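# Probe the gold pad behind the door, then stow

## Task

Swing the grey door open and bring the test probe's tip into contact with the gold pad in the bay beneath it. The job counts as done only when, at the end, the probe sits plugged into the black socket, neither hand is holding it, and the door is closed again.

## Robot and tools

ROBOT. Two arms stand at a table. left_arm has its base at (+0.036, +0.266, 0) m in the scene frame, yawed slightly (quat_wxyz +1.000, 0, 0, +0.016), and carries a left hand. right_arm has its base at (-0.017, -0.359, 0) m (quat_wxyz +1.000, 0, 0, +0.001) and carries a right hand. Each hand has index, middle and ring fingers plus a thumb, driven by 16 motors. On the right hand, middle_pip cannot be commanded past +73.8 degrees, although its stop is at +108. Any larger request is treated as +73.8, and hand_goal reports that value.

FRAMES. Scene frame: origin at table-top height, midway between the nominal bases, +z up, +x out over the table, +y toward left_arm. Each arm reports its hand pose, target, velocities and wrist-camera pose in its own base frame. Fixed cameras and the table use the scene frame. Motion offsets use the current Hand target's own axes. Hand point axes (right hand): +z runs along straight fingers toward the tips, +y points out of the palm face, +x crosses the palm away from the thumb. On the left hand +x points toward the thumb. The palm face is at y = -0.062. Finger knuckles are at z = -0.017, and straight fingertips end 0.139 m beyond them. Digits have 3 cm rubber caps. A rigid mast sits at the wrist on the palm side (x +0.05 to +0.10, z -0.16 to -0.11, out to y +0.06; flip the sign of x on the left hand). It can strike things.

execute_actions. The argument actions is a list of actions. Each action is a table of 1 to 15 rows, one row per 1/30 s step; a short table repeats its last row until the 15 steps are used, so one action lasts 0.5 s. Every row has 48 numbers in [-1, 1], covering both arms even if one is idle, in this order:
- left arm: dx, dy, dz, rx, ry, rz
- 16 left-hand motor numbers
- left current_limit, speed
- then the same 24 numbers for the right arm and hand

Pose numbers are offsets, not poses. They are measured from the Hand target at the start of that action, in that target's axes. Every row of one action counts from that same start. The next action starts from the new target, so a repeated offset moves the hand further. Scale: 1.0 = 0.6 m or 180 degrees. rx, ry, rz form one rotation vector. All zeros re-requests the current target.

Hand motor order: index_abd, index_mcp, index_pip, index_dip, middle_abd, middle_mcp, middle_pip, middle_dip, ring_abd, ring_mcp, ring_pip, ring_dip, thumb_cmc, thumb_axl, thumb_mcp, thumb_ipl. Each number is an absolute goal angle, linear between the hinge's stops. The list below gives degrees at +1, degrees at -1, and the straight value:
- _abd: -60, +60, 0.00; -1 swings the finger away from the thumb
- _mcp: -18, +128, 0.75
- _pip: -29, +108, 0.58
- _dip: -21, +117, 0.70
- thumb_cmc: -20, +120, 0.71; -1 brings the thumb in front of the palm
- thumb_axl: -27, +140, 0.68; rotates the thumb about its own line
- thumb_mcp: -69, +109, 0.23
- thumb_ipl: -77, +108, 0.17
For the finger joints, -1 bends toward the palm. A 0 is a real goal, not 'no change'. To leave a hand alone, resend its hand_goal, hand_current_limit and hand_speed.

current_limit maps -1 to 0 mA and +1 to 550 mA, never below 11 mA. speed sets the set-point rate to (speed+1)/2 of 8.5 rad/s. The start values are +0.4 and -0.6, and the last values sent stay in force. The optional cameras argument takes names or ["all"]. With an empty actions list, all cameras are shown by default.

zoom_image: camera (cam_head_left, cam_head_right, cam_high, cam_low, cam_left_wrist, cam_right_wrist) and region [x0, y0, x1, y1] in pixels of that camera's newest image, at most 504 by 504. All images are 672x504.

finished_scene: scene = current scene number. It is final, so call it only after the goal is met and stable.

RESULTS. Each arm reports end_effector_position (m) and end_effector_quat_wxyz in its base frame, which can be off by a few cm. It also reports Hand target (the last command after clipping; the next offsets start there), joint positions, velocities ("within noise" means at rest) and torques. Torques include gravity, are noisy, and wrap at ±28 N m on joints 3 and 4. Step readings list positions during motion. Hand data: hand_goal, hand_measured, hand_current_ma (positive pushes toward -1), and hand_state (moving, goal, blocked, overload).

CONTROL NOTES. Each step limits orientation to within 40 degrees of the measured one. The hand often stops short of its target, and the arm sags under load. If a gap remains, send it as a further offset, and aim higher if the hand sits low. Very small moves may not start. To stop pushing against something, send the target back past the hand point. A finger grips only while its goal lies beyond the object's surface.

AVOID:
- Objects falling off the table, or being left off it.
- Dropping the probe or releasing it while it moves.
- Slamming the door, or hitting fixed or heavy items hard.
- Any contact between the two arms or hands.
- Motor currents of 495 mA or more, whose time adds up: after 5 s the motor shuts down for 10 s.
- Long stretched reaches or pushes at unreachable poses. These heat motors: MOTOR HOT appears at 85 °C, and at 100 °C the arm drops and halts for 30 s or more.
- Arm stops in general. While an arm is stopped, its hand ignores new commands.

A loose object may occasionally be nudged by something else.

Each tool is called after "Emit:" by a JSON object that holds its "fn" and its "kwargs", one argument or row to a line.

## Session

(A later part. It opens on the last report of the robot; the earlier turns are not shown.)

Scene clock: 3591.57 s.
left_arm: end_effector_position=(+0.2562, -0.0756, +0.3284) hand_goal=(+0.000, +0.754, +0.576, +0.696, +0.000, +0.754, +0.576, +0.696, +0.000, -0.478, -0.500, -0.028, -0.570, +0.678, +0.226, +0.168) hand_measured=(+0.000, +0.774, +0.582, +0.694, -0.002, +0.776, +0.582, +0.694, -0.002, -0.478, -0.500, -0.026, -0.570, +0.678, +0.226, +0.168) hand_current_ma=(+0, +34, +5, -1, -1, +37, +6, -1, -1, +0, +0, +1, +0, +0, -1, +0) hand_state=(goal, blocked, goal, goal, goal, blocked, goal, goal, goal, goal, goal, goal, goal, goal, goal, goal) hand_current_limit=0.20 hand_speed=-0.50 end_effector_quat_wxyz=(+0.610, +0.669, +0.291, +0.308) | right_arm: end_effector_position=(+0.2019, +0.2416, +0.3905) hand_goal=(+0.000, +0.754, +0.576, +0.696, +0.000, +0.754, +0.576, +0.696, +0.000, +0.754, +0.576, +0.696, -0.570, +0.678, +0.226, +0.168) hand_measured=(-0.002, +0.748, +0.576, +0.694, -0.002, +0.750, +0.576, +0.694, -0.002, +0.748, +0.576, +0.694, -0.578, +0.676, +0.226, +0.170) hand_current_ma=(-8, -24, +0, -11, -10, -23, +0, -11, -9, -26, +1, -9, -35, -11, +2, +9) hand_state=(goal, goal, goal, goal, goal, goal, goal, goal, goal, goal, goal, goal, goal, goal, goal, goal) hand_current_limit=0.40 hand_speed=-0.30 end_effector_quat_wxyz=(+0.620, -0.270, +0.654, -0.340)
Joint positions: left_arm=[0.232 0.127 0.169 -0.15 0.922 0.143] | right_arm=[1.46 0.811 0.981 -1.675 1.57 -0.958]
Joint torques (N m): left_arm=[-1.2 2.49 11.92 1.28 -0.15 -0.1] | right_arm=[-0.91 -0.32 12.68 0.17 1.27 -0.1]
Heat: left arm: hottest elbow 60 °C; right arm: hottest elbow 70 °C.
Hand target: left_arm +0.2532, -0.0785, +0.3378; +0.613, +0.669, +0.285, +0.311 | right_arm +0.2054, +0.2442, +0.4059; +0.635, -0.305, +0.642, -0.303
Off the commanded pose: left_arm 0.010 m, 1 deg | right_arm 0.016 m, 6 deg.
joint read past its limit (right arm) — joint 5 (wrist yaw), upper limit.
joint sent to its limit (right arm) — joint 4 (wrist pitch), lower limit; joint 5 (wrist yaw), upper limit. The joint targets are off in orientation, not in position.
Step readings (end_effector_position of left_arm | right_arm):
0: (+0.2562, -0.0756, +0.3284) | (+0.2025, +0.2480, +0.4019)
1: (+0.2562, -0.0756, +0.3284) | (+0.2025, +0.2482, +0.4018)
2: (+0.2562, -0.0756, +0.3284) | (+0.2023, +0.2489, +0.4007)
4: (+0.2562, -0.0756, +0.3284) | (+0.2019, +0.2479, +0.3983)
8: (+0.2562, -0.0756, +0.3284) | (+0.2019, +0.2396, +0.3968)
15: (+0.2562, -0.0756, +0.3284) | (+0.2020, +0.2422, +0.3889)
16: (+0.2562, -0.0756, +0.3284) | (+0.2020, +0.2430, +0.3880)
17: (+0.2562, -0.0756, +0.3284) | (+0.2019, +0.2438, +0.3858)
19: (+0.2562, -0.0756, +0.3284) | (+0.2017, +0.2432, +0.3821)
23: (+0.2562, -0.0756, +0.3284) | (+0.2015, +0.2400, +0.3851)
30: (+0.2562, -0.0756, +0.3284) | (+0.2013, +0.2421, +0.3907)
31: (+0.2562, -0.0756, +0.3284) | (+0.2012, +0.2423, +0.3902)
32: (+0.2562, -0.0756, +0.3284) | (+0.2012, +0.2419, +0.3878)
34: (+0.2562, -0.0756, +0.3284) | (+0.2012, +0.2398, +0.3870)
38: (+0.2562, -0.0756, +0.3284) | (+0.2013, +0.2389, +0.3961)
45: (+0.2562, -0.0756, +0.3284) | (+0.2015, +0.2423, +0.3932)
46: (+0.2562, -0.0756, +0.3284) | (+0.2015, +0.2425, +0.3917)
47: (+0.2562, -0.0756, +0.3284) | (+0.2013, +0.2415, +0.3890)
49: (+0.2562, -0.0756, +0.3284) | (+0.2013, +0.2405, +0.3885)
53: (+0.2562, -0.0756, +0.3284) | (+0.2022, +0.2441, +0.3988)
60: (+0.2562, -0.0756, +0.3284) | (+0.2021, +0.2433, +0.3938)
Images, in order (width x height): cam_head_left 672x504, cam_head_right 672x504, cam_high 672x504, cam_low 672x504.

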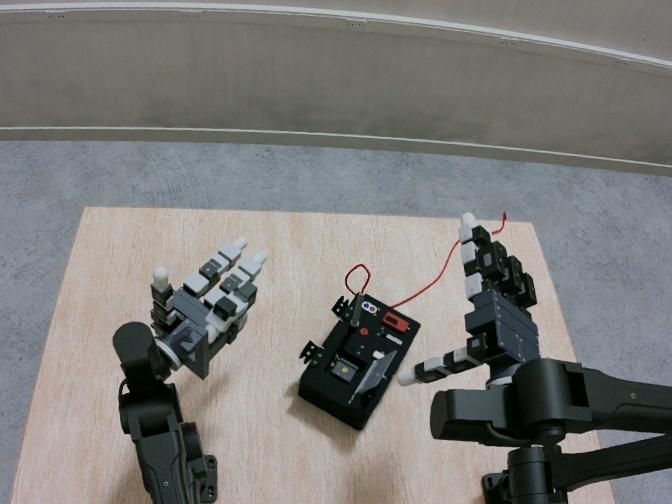

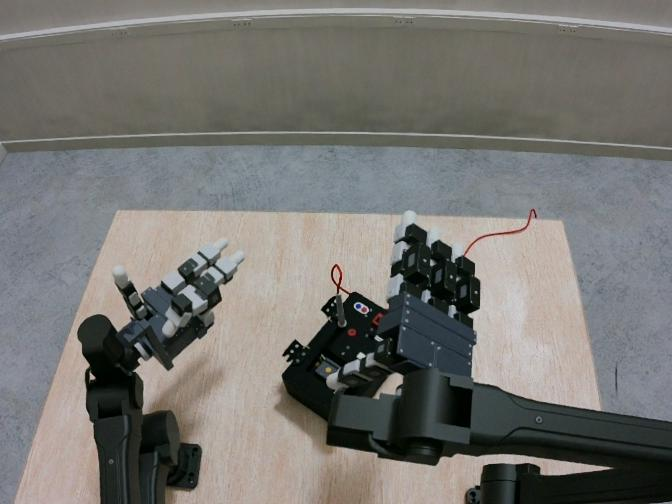

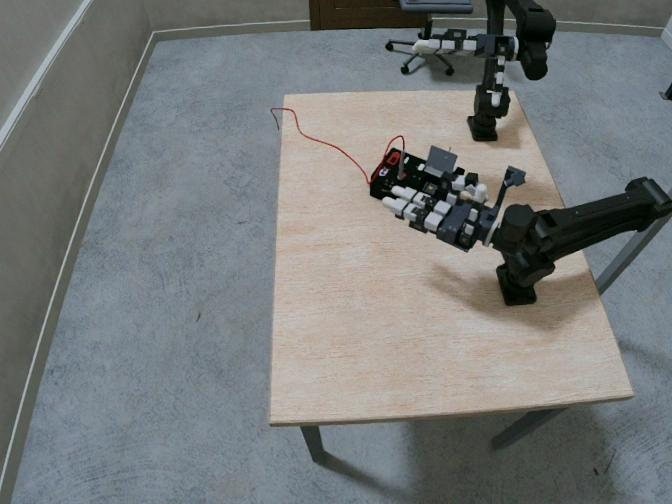

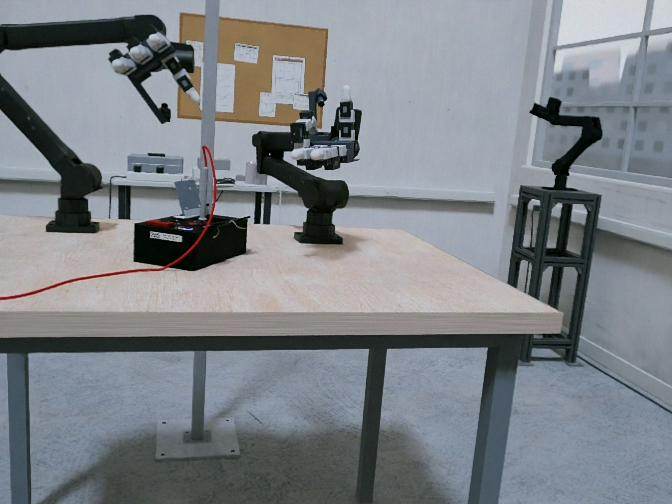

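Emit:
{"fn": "execute_actions", "kwargs": {
  "actions": [
    [[0,0,0,0,0,0,0.0,0.754,0.576,0.696,0.0,0.754,0.576,0.696,0,-0.479,-0.5,-0.029,-0.571,0.678,0.225,0.168,0.2,-0.5,0.0736,0.0905,0.01,0,0,0,0,0.068,0.022,0.435,0,-0.479,-0.5,-0.029,0,-0.479,-0.5,-0.029,-0.571,0.678,-0.124,0.168,0.4,-0.3]],
    [[0,0,0,0,0,0,0.0,0.754,0.576,0.696,0.0,0.754,0.576,0.696,0,-0.479,-0.5,-0.029,-0.571,0.678,0.225,0.168,0.2,-0.5,0.0736,0.0905,0.01,0,0,0,0,0.068,0.022,0.435,0,-0.479,-0.5,-0.029,0,-0.479,-0.5,-0.029,-0.571,0.678,-0.124,0.168,0.4,-0.3]]
  ],
  "cameras": ["cam_head_right","cam_head_left","cam_low","cam_high"]
}}

Emit:
{"fn": "zoom_image", "kwargs": {
  "camera": "cam_high",
  "region": [390, 60, 510, 210]
}}

Scene clock: 3606.97 s.
left_arm: end_effector_position=(+0.2562, -0.0756, +0.3284) hand_goal=(+0.000, +0.754, +0.576, +0.696, +0.000, +0.754, +0.576, +0.696, +0.000, -0.478, -0.500, -0.028, -0.570, +0.678, +0.226, +0.168) hand_measured=(+0.000, +0.774, +0.582, +0.694, -0.002, +0.776, +0.582, +0.694, -0.002, -0.478, -0.500, -0.026, -0.570, +0.678, +0.226, +0.168) hand_current_ma=(+0, +34, +5, -1, -1, +37, +6, -1, -1, +0, +0, +1, +0, +0, -1, +0) hand_state=(goal, blocked, goal, goal, goal, blocked, goal, goal, goal, goal, goal, goal, goal, goal, goal, goal) hand_current_limit=0.20 hand_speed=-0.50 end_effector_quat_wxyz=(+0.610, +0.669, +0.291, +0.308) | right_arm: end_effector_position=(+0.2108, +0.2426, +0.2655) hand_goal=(+0.000, +0.068, +0.022, +0.436, +0.000, -0.478, -0.500, -0.028, +0.000, -0.478, -0.500, -0.028, -0.570, +0.678, -0.124, +0.168) hand_measured=(-0.002, +0.066, +0.024, +0.438, -0.002, -0.474, -0.494, -0.024, -0.002, -0.474, -0.496, -0.026, -0.578, +0.676, -0.118, +0.170) hand_current_ma=(-8, -14, +8, +13, -10, +15, +24, +15, -9, +17, +21, +13, -34, -11, +32, +9) hand_state=(goal, goal, goal, goal, goal, goal, goal, goal, goal, goal, goal, goal, goal, goal, goal, goal) hand_current_limit=0.40 hand_speed=-0.30 end_effector_quat_wxyz=(+0.611, -0.263, +0.657, -0.353)
Joint positions: left_arm=[0.232 0.127 0.169 -0.15 0.922 0.143] | right_arm=[1.427 0.868 0.682 -1.443 1.568 -0.845]
Joint torques (N m): left_arm=[-1.26 2.49 11.93 1.29 -0.15 -0.1] | right_arm=[-1.44 -0.73 9.16 1.1 1.16 0.34]
Heat: left arm: hottest elbow 60 °C; right arm: hottest elbow 68 °C.
Hand target: left_arm +0.2532, -0.0785, +0.3378; +0.613, +0.669, +0.285, +0.311 | right_arm +0.2160, +0.2442, +0.2659; +0.635, -0.305, +0.642, -0.303
Off the commanded pose: left_arm 0.010 m, 1 deg | right_arm 0.005 m, 8 deg.
joint sent to its limit (right arm) — joint 5 (wrist yaw), upper limit. The joint targets are off in orientation, not in position.
Step readings (end_effector_position of left_arm | right_arm):
0: (+0.2562, -0.0756, +0.3284) | (+0.2019, +0.2416, +0.3904)
1: (+0.2562, -0.0756, +0.3284) | (+0.2020, +0.2415, +0.3906)
2: (+0.2562, -0.0756, +0.3284) | (+0.2020, +0.2418, +0.3900)
4: (+0.2562, -0.0756, +0.3284) | (+0.2028, +0.2426, +0.3804)
8: (+0.2562, -0.0756, +0.3284) | (+0.2038, +0.2398, +0.3436)
15: (+0.2562, -0.0756, +0.3284) | (+0.2054, +0.2424, +0.3348)
16: (+0.2562, -0.0756, +0.3284) | (+0.2055, +0.2428, +0.3346)
17: (+0.2562, -0.0756, +0.3284) | (+0.2059, +0.2436, +0.3326)
19: (+0.2562, -0.0756, +0.3284) | (+0.2064, +0.2426, +0.3162)
23: (+0.2562, -0.0756, +0.3284) | (+0.2073, +0.2359, +0.2737)
30: (+0.2562, -0.0756, +0.3284) | (+0.2102, +0.2414, +0.2646)
Images, in order (width x height): cam_head_left 672x504, cam_head_right 672x504, cam_high 672x504, cam_low 672x504.

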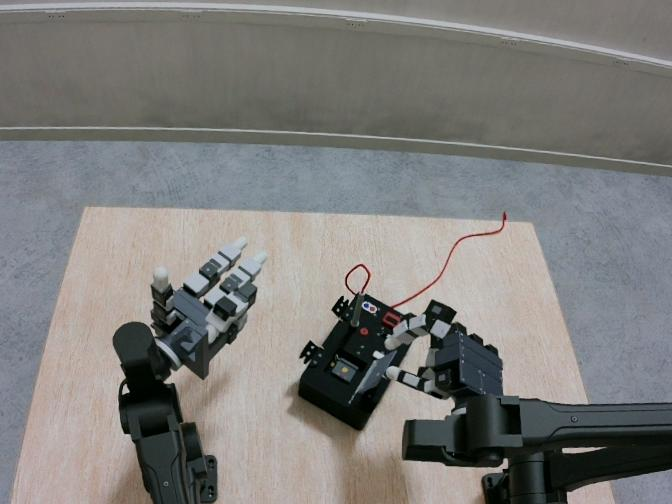

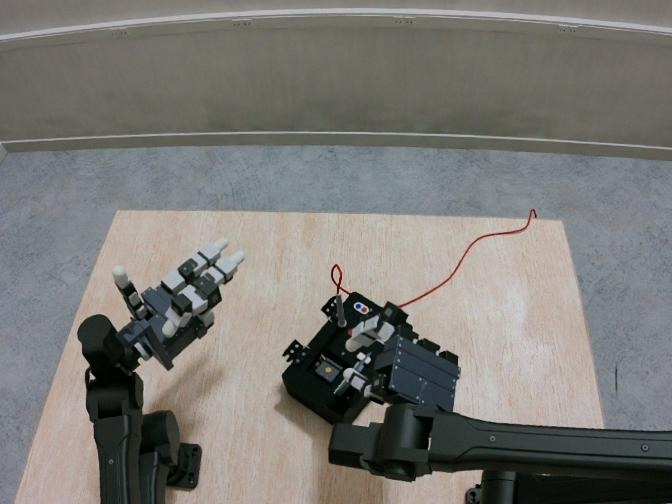

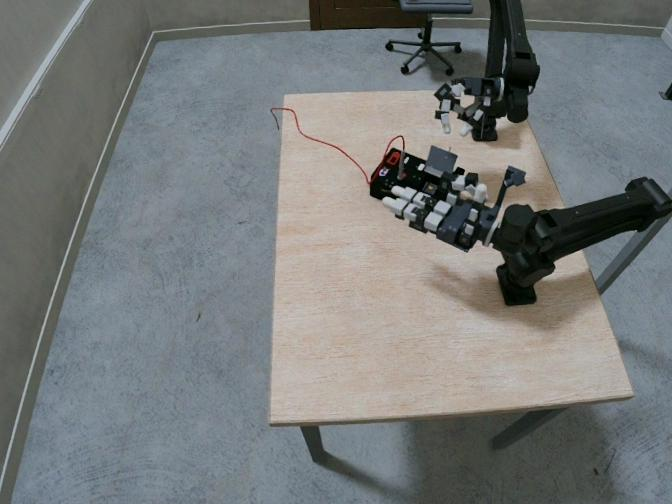

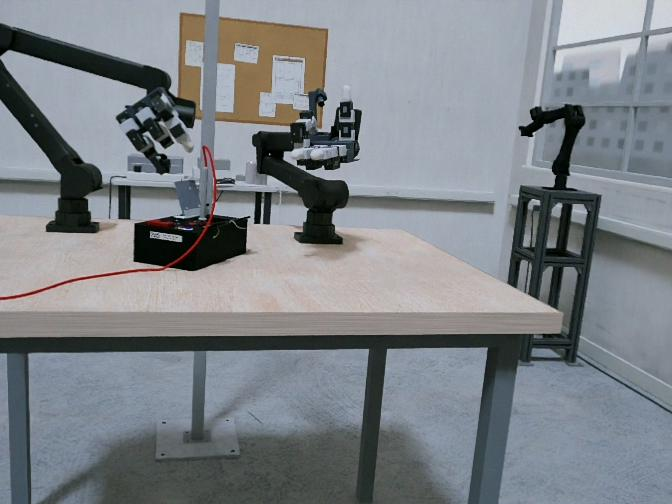

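Scaled by 3.360 from the camera's 672x504 image, which has a finer 960x720 frame.

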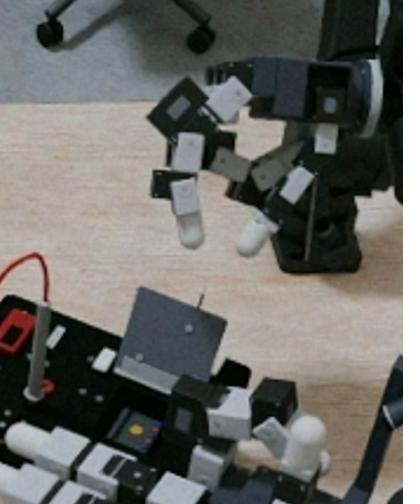

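Emit:
{"fn": "execute_actions", "kwargs": {
  "actions": [
    [[0,0,0,0,0,0,0.0,0.754,0.576,0.696,0.0,0.754,0.576,0.696,0,-0.479,-0.5,-0.029,-0.571,0.678,0.225,0.168,0.2,-0.5,0.068,0.052,0,0,0,0,0,0.068,0.022,0.435,0,-0.479,-0.5,-0.029,0,-0.479,-0.5,-0.029,-0.571,0.678,-0.124,0.168,0.4,-0.3]]
  ],
  "cameras": ["cam_head_right","cam_head_left","cam_low","cam_high"]
}}

Emit:
{"fn": "zoom_image", "kwargs": {
  "camera": "cam_high",
  "region": [410, 90, 490, 170]
}}

Emit:
{"fn": "zoom_image", "kwargs": {
  "camera": "cam_head_left",
  "region": [350, 300, 450, 400]
}}

Emit:
{"fn": "zoom_image", "kwargs": {
  "camera": "cam_low",
  "region": [150, 130, 240, 220]
}}

Scene clock: 3622.13 s.
left_arm: end_effector_position=(+0.2562, -0.0756, +0.3284) hand_goal=(+0.000, +0.754, +0.576, +0.696, +0.000, +0.754, +0.576, +0.696, +0.000, -0.478, -0.500, -0.028, -0.570, +0.678, +0.226, +0.168) hand_measured=(+0.000, +0.774, +0.582, +0.694, -0.002, +0.776, +0.582, +0.694, -0.002, -0.478, -0.500, -0.026, -0.570, +0.678, +0.226, +0.168) hand_current_ma=(+0, +34, +5, -1, -1, +37, +6, -1, -1, +0, +0, +1, +0, +0, -1, +0) hand_state=(goal, blocked, goal, goal, goal, blocked, goal, goal, goal, goal, goal, goal, goal, goal, goal, goal) hand_current_limit=0.20 hand_speed=-0.50 end_effector_quat_wxyz=(+0.610, +0.669, +0.291, +0.308) | right_arm: end_effector_position=(+0.2105, +0.2319, +0.2171) hand_goal=(+0.000, +0.068, +0.022, +0.436, +0.000, -0.478, -0.500, -0.028, +0.000, -0.478, -0.500, -0.028, -0.570, +0.678, -0.124, +0.168) hand_measured=(-0.002, +0.066, +0.024, +0.438, -0.002, -0.474, -0.494, -0.024, -0.002, -0.474, -0.496, -0.026, -0.578, +0.676, -0.118, +0.170) hand_current_ma=(-8, -14, +8, +13, -10, +15, +24, +15, -9, +16, +21, +13, -34, -11, +31, +9) hand_state=(goal, goal, goal, goal, goal, goal, goal, goal, goal, goal, goal, goal, goal, goal, goal, goal) hand_current_limit=0.40 hand_speed=-0.30 end_effector_quat_wxyz=(+0.612, -0.260, +0.658, -0.353)
Joint positions: left_arm=[0.232 0.127 0.169 -0.15 0.922 0.143] | right_arm=[1.423 0.889 0.558 -1.339 1.569 -0.802]
Joint torques (N m): left_arm=[-1.2 2.49 11.93 1.28 -0.15 -0.11] | right_arm=[-0.85 -1.03 8.59 1.07 1.14 0.35]
Heat: left arm: hottest elbow 61 °C; right arm: hottest elbow 67 °C.
Hand target: left_arm +0.2532, -0.0785, +0.3378; +0.613, +0.669, +0.285, +0.311 | right_arm +0.2153, +0.2321, +0.2158; +0.635, -0.305, +0.642, -0.303
Off the commanded pose: left_arm 0.010 m, 1 deg | right_arm 0.005 m, 8 deg.
joint sent to its limit (right arm) — joint 5 (wrist yaw), upper limit. The joint targets are off in orientation, not in position.
Step readings (end_effector_position of left_arm | right_arm):
0: (+0.2562, -0.0756, +0.3284) | (+0.2108, +0.2426, +0.2655)
1: (+0.2562, -0.0756, +0.3284) | (+0.2108, +0.2426, +0.2652)
2: (+0.2562, -0.0756, +0.3284) | (+0.2110, +0.2428, +0.2640)
4: (+0.2562, -0.0756, +0.3284) | (+0.2106, +0.2400, +0.2525)
8: (+0.2562, -0.0756, +0.3284) | (+0.2092, +0.2290, +0.2226)
15: (+0.2562, -0.0756, +0.3284) | (+0.2102, +0.2308, +0.2164)
Images, in order (width x height): cam_head_left 672x504, cam_head_right 672x504, cam_high 672x504, cam_low 672x504.

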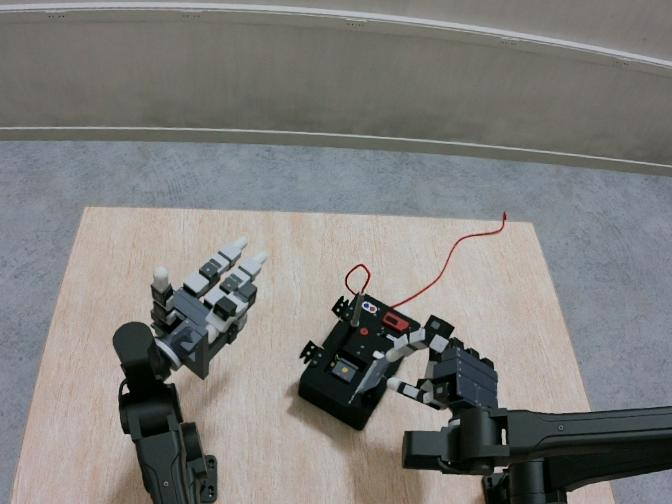

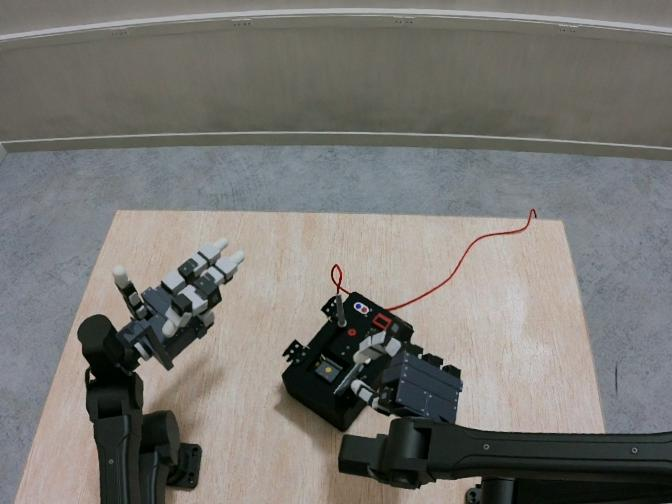

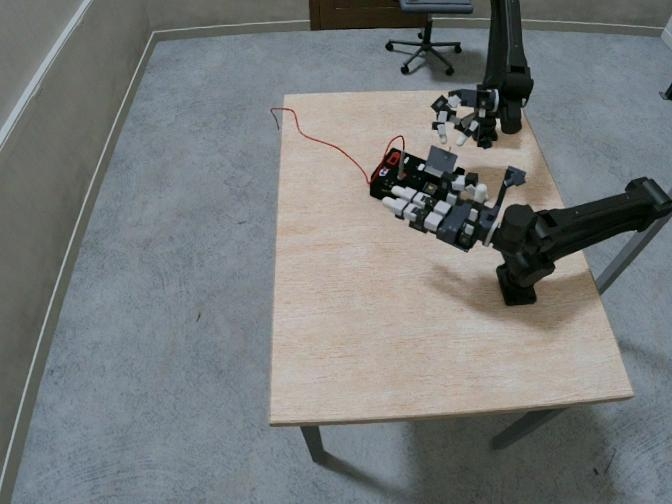

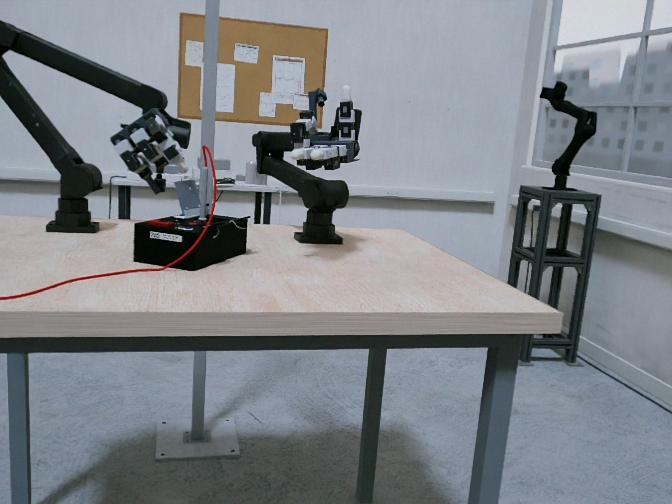

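Scaled by 6.300 from the camera's 672x504 image, which has a finer 960x720 frame.

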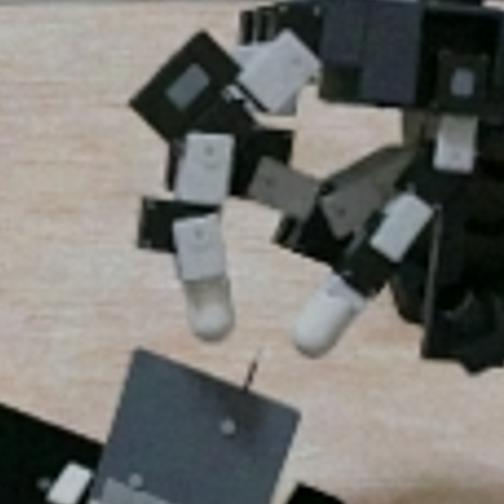

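Scaled by 5.040 from the camera's 672x504 image, which has a finer 960x720 frame.

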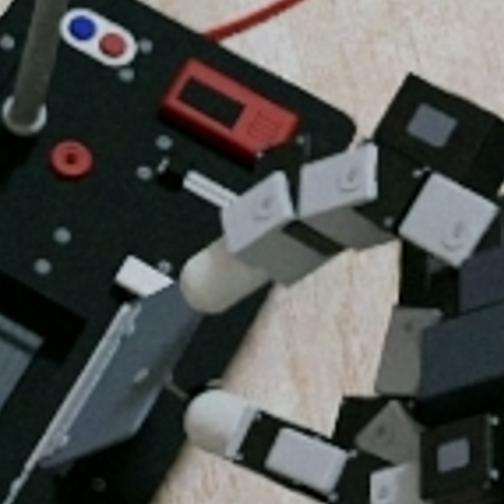

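Scaled by 5.600 from the camera's 672x504 image, which has a finer 960x720 frame.

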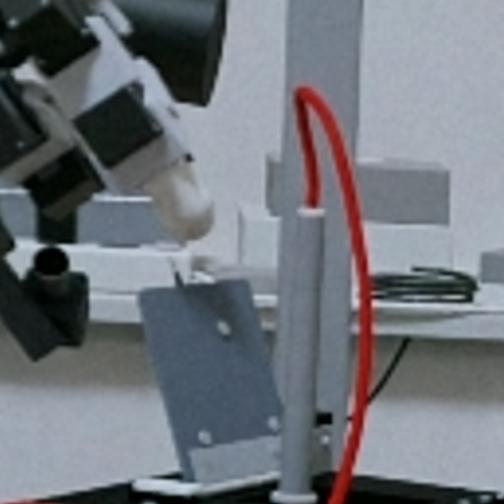

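Emit:
{"fn": "execute_actions", "kwargs": {
  "actions": [
    [[0,0,0,0,0,0,0.0,0.754,0.576,0.696,0.0,0.754,0.576,0.696,0,-0.479,-0.5,-0.029,-0.571,0.678,0.225,0.168,0.2,-0.5,0.0289,0.041,0,0,0,0,0,0.068,0.022,0.435,0,-0.479,-0.5,-0.029,0,-0.479,-0.5,-0.029,-0.571,0.678,-0.124,0.168,0.4,-0.3]]
  ],
  "cameras": ["cam_head_right","cam_head_left","cam_low","cam_high"]
}}

Emit:
{"fn": "zoom_image", "kwargs": {
  "camera": "cam_high",
  "region": [410, 100, 480, 170]
}}

Emit:
{"fn": "zoom_image", "kwargs": {
  "camera": "cam_head_left",
  "region": [350, 330, 420, 400]
}}

Emit:
{"fn": "zoom_image", "kwargs": {
  "camera": "cam_low",
  "region": [150, 150, 220, 220]
}}

Emit:
{"fn": "zoom_image", "kwargs": {
  "camera": "cam_head_right",
  "region": [320, 330, 390, 400]
}}

Scene clock: 3642.50 s.
left_arm: end_effector_position=(+0.2562, -0.0756, +0.3284) hand_goal=(+0.000, +0.754, +0.576, +0.696, +0.000, +0.754, +0.576, +0.696, +0.000, -0.478, -0.500, -0.028, -0.570, +0.678, +0.226, +0.168) hand_measured=(+0.000, +0.774, +0.582, +0.694, -0.002, +0.776, +0.582, +0.694, -0.002, -0.478, -0.500, -0.026, -0.570, +0.678, +0.226, +0.168) hand_current_ma=(+0, +34, +5, -1, -1, +37, +6, -1, -1, +0, +0, +1, +0, +0, -1, +0) hand_state=(goal, blocked, goal, goal, goal, blocked, goal, goal, goal, goal, goal, goal, goal, goal, goal, goal) hand_current_limit=0.20 hand_speed=-0.50 end_effector_quat_wxyz=(+0.610, +0.669, +0.291, +0.308) | right_arm: end_effector_position=(+0.2113, +0.2361, +0.1922) hand_goal=(+0.000, +0.068, +0.022, +0.436, +0.000, -0.478, -0.500, -0.028, +0.000, -0.478, -0.500, -0.028, -0.570, +0.678, -0.124, +0.168) hand_measured=(+0.008, +0.070, +0.020, +0.432, -0.002, -0.474, -0.494, -0.024, -0.002, -0.474, -0.496, -0.026, -0.578, +0.676, -0.118, +0.170) hand_current_ma=(+31, +7, -9, -13, -10, +15, +24, +15, -9, +16, +20, +13, -35, -11, +31, +9) hand_state=(goal, goal, goal, goal, goal, goal, goal, goal, goal, goal, goal, goal, goal, goal, goal, goal) hand_current_limit=0.40 hand_speed=-0.30 end_effector_quat_wxyz=(+0.616, -0.252, +0.660, -0.347)
Joint positions: left_arm=[0.232 0.127 0.169 -0.15 0.922 0.143] | right_arm=[1.422 0.945 0.511 -1.252 1.571 -0.763]
Joint torques (N m): left_arm=[-1.2 2.49 11.92 1.28 -0.15 -0.11] | right_arm=[-0.73 -0.85 7.5 0.99 1.06 0.26]
Heat: left arm: hottest elbow 61 °C; right arm: hottest elbow 64 °C.
Hand target: left_arm +0.2532, -0.0785, +0.3378; +0.613, +0.669, +0.285, +0.311 | right_arm +0.2150, +0.2341, +0.1858; +0.635, -0.305, +0.642, -0.303
Off the commanded pose: left_arm 0.010 m, 1 deg | right_arm 0.008 m, 8 deg.
joint read past its limit (right arm) — joint 5 (wrist yaw), upper limit.
joint sent to its limit (right arm) — joint 5 (wrist yaw), upper limit. The joint targets are off in orientation, not in position.
Step readings (end_effector_position of left_arm | right_arm):
0: (+0.2562, -0.0756, +0.3284) | (+0.2105, +0.2319, +0.2171)
1: (+0.2562, -0.0756, +0.3284) | (+0.2105, +0.2320, +0.2171)
2: (+0.2562, -0.0756, +0.3284) | (+0.2106, +0.2325, +0.2164)
4: (+0.2562, -0.0756, +0.3284) | (+0.2107, +0.2330, +0.2108)
8: (+0.2562, -0.0756, +0.3284) | (+0.2105, +0.2314, +0.1935)
15: (+0.2562, -0.0756, +0.3284) | (+0.2112, +0.2355, +0.1923)
Images, in order (width x height): cam_head_left 672x504, cam_head_right 672x504, cam_high 672x504, cam_low 672x504.

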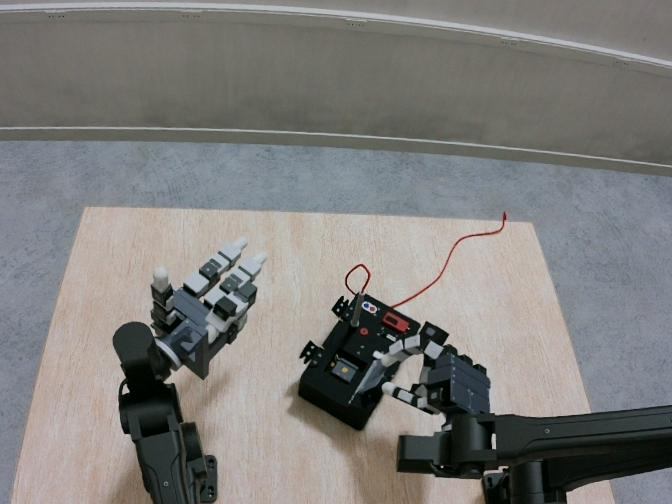

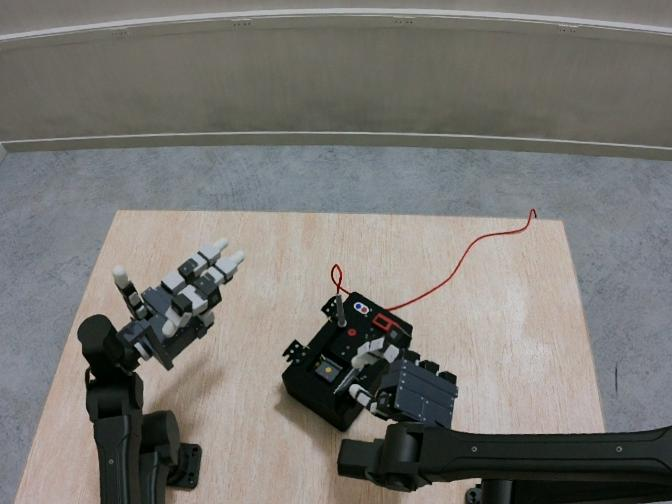

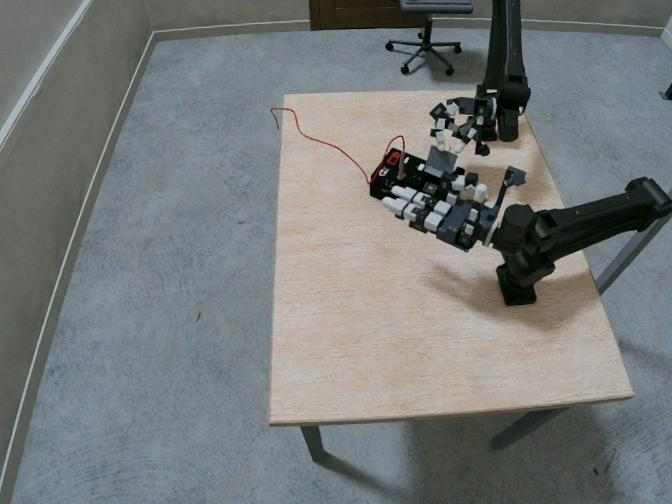

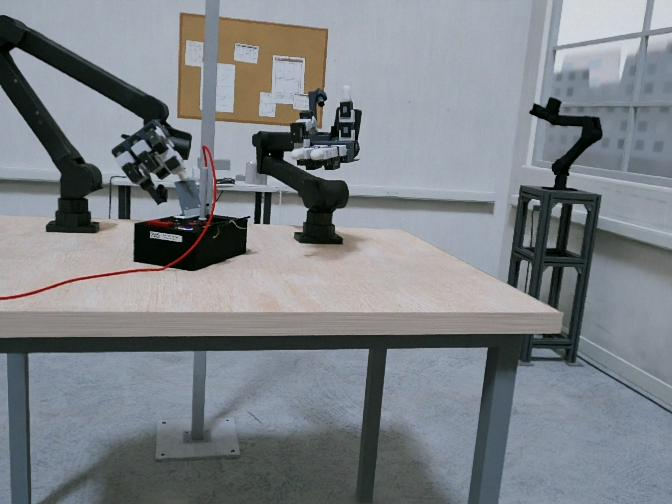

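Scaled by 7.200 from the camera's 672x504 image, which has a finer 960x720 frame.

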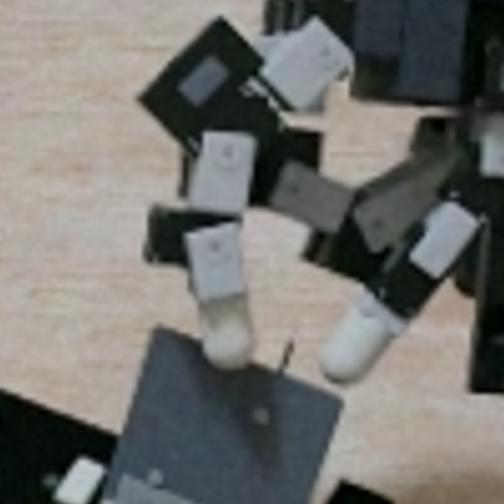

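Scaled by 7.200 from the camera's 672x504 image, which has a finer 960x720 frame.

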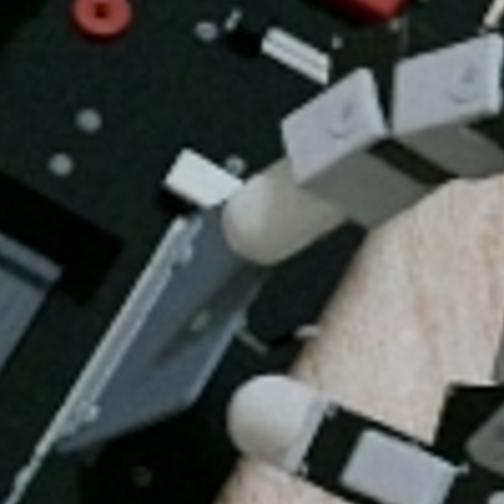

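Scaled by 7.200 from the camera's 672x504 image, which has a finer 960x720 frame.

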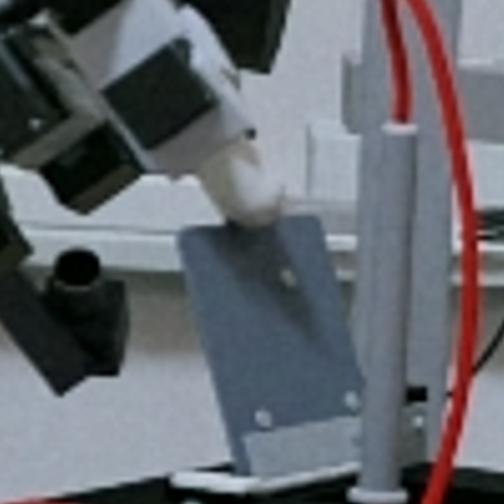

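Scaled by 7.200 from the camera's 672x504 image, which has a finer 960x720 frame.

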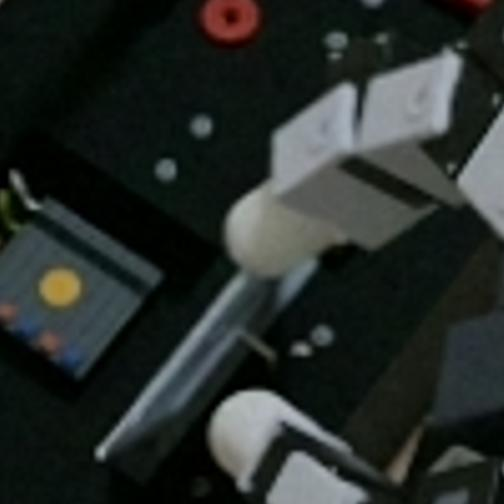

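Emit:
{"fn": "execute_actions", "kwargs": {
  "actions": [
    [[0,0,0,0,0,0,0.0,0.754,0.576,0.696,0.0,0.754,0.576,0.696,0,-0.479,-0.5,-0.029,-0.571,0.678,0.225,0.168,0.2,-0.5,-0.035,-0.005,0.006,0,0,0,0,0.068,0.022,0.435,0,-0.479,-0.5,-0.029,0,-0.479,-0.5,-0.029,-0.571,0.678,-0.124,0.168,0.4,-0.3]],
    [[0,0,0,0,0,0,0.0,0.754,0.576,0.696,0.0,0.754,0.576,0.696,0,-0.479,-0.5,-0.029,-0.571,0.678,0.225,0.168,0.2,-0.5,0.035,0.04,0.003,0,0,0,0,0.068,0.022,0.435,0,-0.479,-0.5,-0.029,0,-0.479,-0.5,-0.029,-0.571,0.678,-0.124,0.168,0.4,-0.3]]
  ],
  "cameras": ["cam_head_right","cam_head_left","cam_low","cam_high"]
}}

Emit:
{"fn": "zoom_image", "kwargs": {
  "camera": "cam_high",
  "region": [410, 100, 480, 170]
}}

Emit:
{"fn": "zoom_image", "kwargs": {
  "camera": "cam_head_left",
  "region": [350, 330, 420, 400]
}}

Emit:
{"fn": "zoom_image", "kwargs": {
  "camera": "cam_low",
  "region": [150, 150, 220, 220]
}}

Emit:
{"fn": "zoom_image", "kwargs": {
  "camera": "cam_head_right",
  "region": [320, 330, 390, 400]
}}

Scene clock: 3689.47 s.
left_arm: end_effector_position=(+0.2562, -0.0756, +0.3284) hand_goal=(+0.000, +0.754, +0.576, +0.696, +0.000, +0.754, +0.576, +0.696, +0.000, -0.478, -0.500, -0.028, -0.570, +0.678, +0.226, +0.168) hand_measured=(+0.000, +0.774, +0.582, +0.694, -0.002, +0.776, +0.582, +0.694, -0.002, -0.478, -0.500, -0.026, -0.570, +0.678, +0.226, +0.168) hand_current_ma=(+0, +34, +5, -1, -1, +37, +6, -1, -1, +0, +0, +1, +0, +0, -1, +0) hand_state=(goal, blocked, goal, goal, goal, blocked, goal, goal, goal, goal, goal, goal, goal, goal, goal, goal) hand_current_limit=0.20 hand_speed=-0.50 end_effector_quat_wxyz=(+0.610, +0.669, +0.291, +0.308) | right_arm: end_effector_position=(+0.2157, +0.2513, +0.1786) hand_goal=(+0.000, +0.068, +0.022, +0.436, +0.000, -0.478, -0.500, -0.028, +0.000, -0.478, -0.500, -0.028, -0.570, +0.678, -0.124, +0.168) hand_measured=(+0.008, +0.072, +0.022, +0.434, -0.002, -0.474, -0.494, -0.024, -0.002, -0.474, -0.496, -0.026, -0.588, +0.674, -0.118, +0.170) hand_current_ma=(+29, +15, -1, -11, -10, +15, +24, +15, -9, +16, +20, +13, -82, -23, +32, +9) hand_state=(goal, goal, goal, goal, goal, goal, goal, goal, goal, goal, goal, goal, goal, goal, goal, goal) hand_current_limit=0.40 hand_speed=-0.30 end_effector_quat_wxyz=(+0.616, -0.248, +0.662, -0.348)
Joint positions: left_arm=[0.232 0.127 0.169 -0.15 0.922 0.143] | right_arm=[1.415 1.035 0.519 -1.183 1.571 -0.744]
Joint torques (N m): left_arm=[-1.26 2.49 11.93 1.28 -0.15 -0.1] | right_arm=[-0.91 -0.56 6.89 0.92 1.06 0.25]
Heat: left arm: hottest elbow 61 °C; right arm: hottest elbow 62 °C.
Hand target: left_arm +0.2532, -0.0785, +0.3378; +0.613, +0.669, +0.285, +0.311 | right_arm +0.2203, +0.2474, +0.1695; +0.635, -0.305, +0.642, -0.303
Off the commanded pose: left_arm 0.010 m, 1 deg | right_arm 0.011 m, 9 deg.
joint read past its limit (right arm) — joint 5 (wrist yaw), upper limit.
joint sent to its limit (right arm) — joint 5 (wrist yaw), upper limit. The joint targets are off in orientation, not in position.
Step readings (end_effector_position of left_arm | right_arm):
0: (+0.2562, -0.0756, +0.3284) | (+0.2113, +0.2361, +0.1922)
1: (+0.2562, -0.0756, +0.3284) | (+0.2113, +0.2361, +0.1921)
2: (+0.2562, -0.0756, +0.3284) | (+0.2113, +0.2362, +0.1919)
4: (+0.2562, -0.0756, +0.3284) | (+0.2115, +0.2366, +0.1912)
8: (+0.2562, -0.0756, +0.3284) | (+0.2121, +0.2389, +0.1910)
15: (+0.2562, -0.0756, +0.3284) | (+0.2126, +0.2398, +0.1906)
16: (+0.2562, -0.0756, +0.3284) | (+0.2126, +0.2399, +0.1905)
17: (+0.2562, -0.0756, +0.3284) | (+0.2127, +0.2403, +0.1900)
19: (+0.2562, -0.0756, +0.3284) | (+0.2132, +0.2431, +0.1868)
23: (+0.2562, -0.0756, +0.3284) | (+0.2143, +0.2488, +0.1787)
30: (+0.2562, -0.0756, +0.3284) | (+0.2154, +0.2511, +0.1786)
Images, in order (width x height): cam_head_left 672x504, cam_head_right 672x504, cam_high 672x504, cam_low 672x504.

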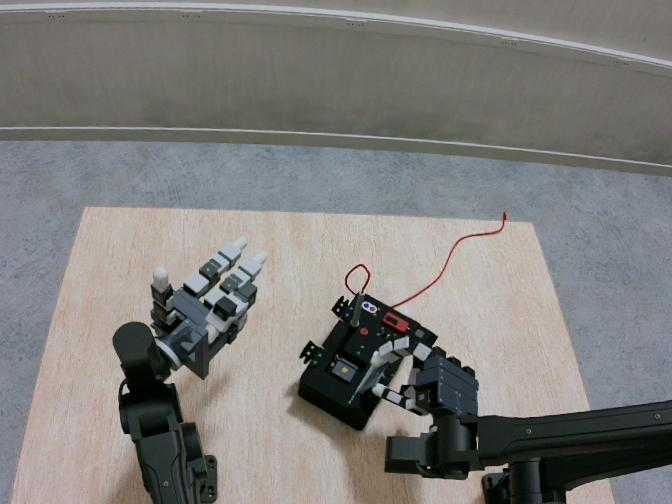

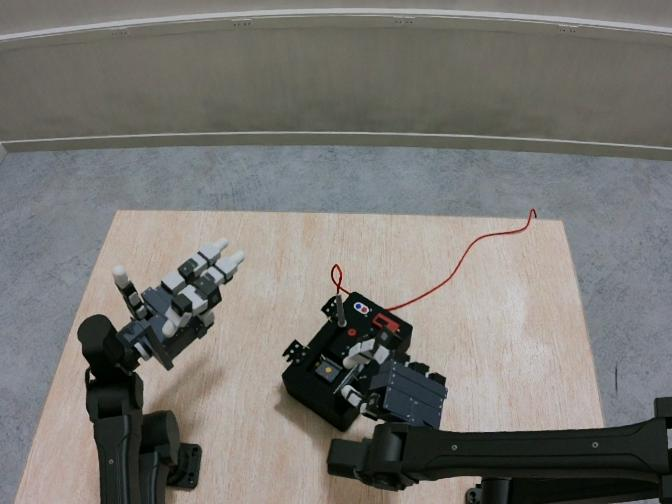

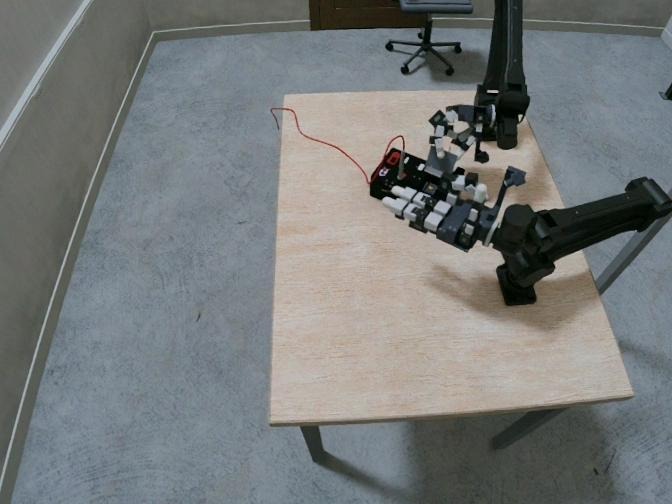

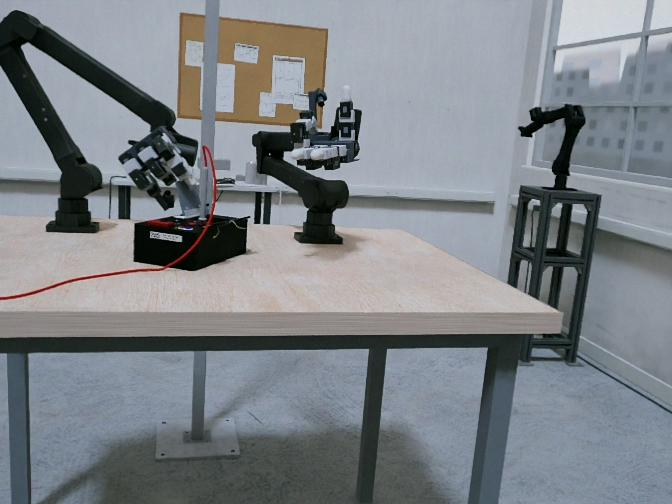

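Scaled by 7.200 from the camera's 672x504 image, which has a finer 960x720 frame.

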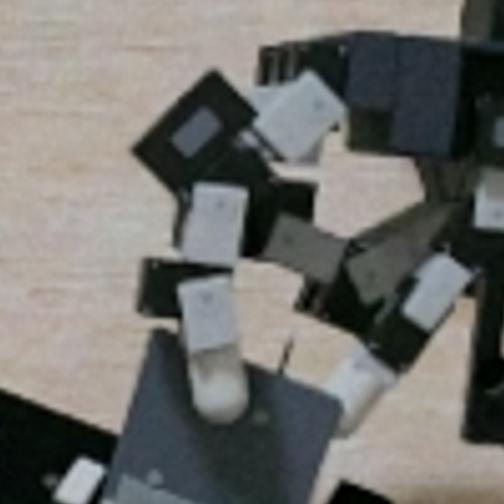

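Scaled by 7.200 from the camera's 672x504 image, which has a finer 960x720 frame.

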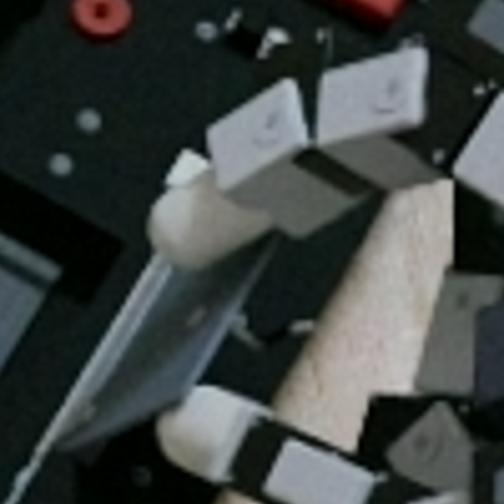

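Scaled by 7.200 from the camera's 672x504 image, which has a finer 960x720 frame.

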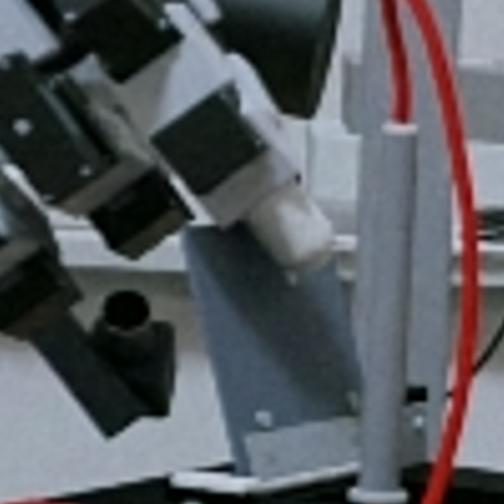

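Scaled by 7.200 from the camera's 672x504 image, which has a finer 960x720 frame.

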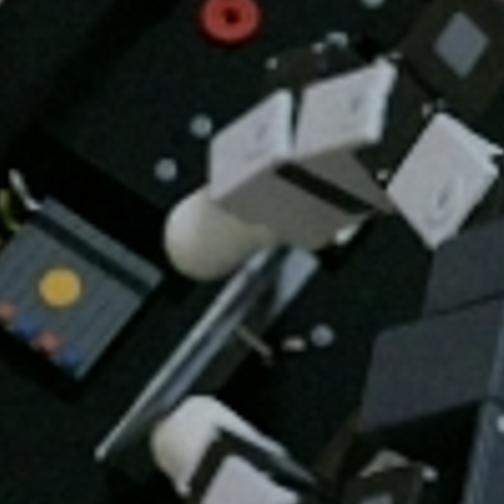

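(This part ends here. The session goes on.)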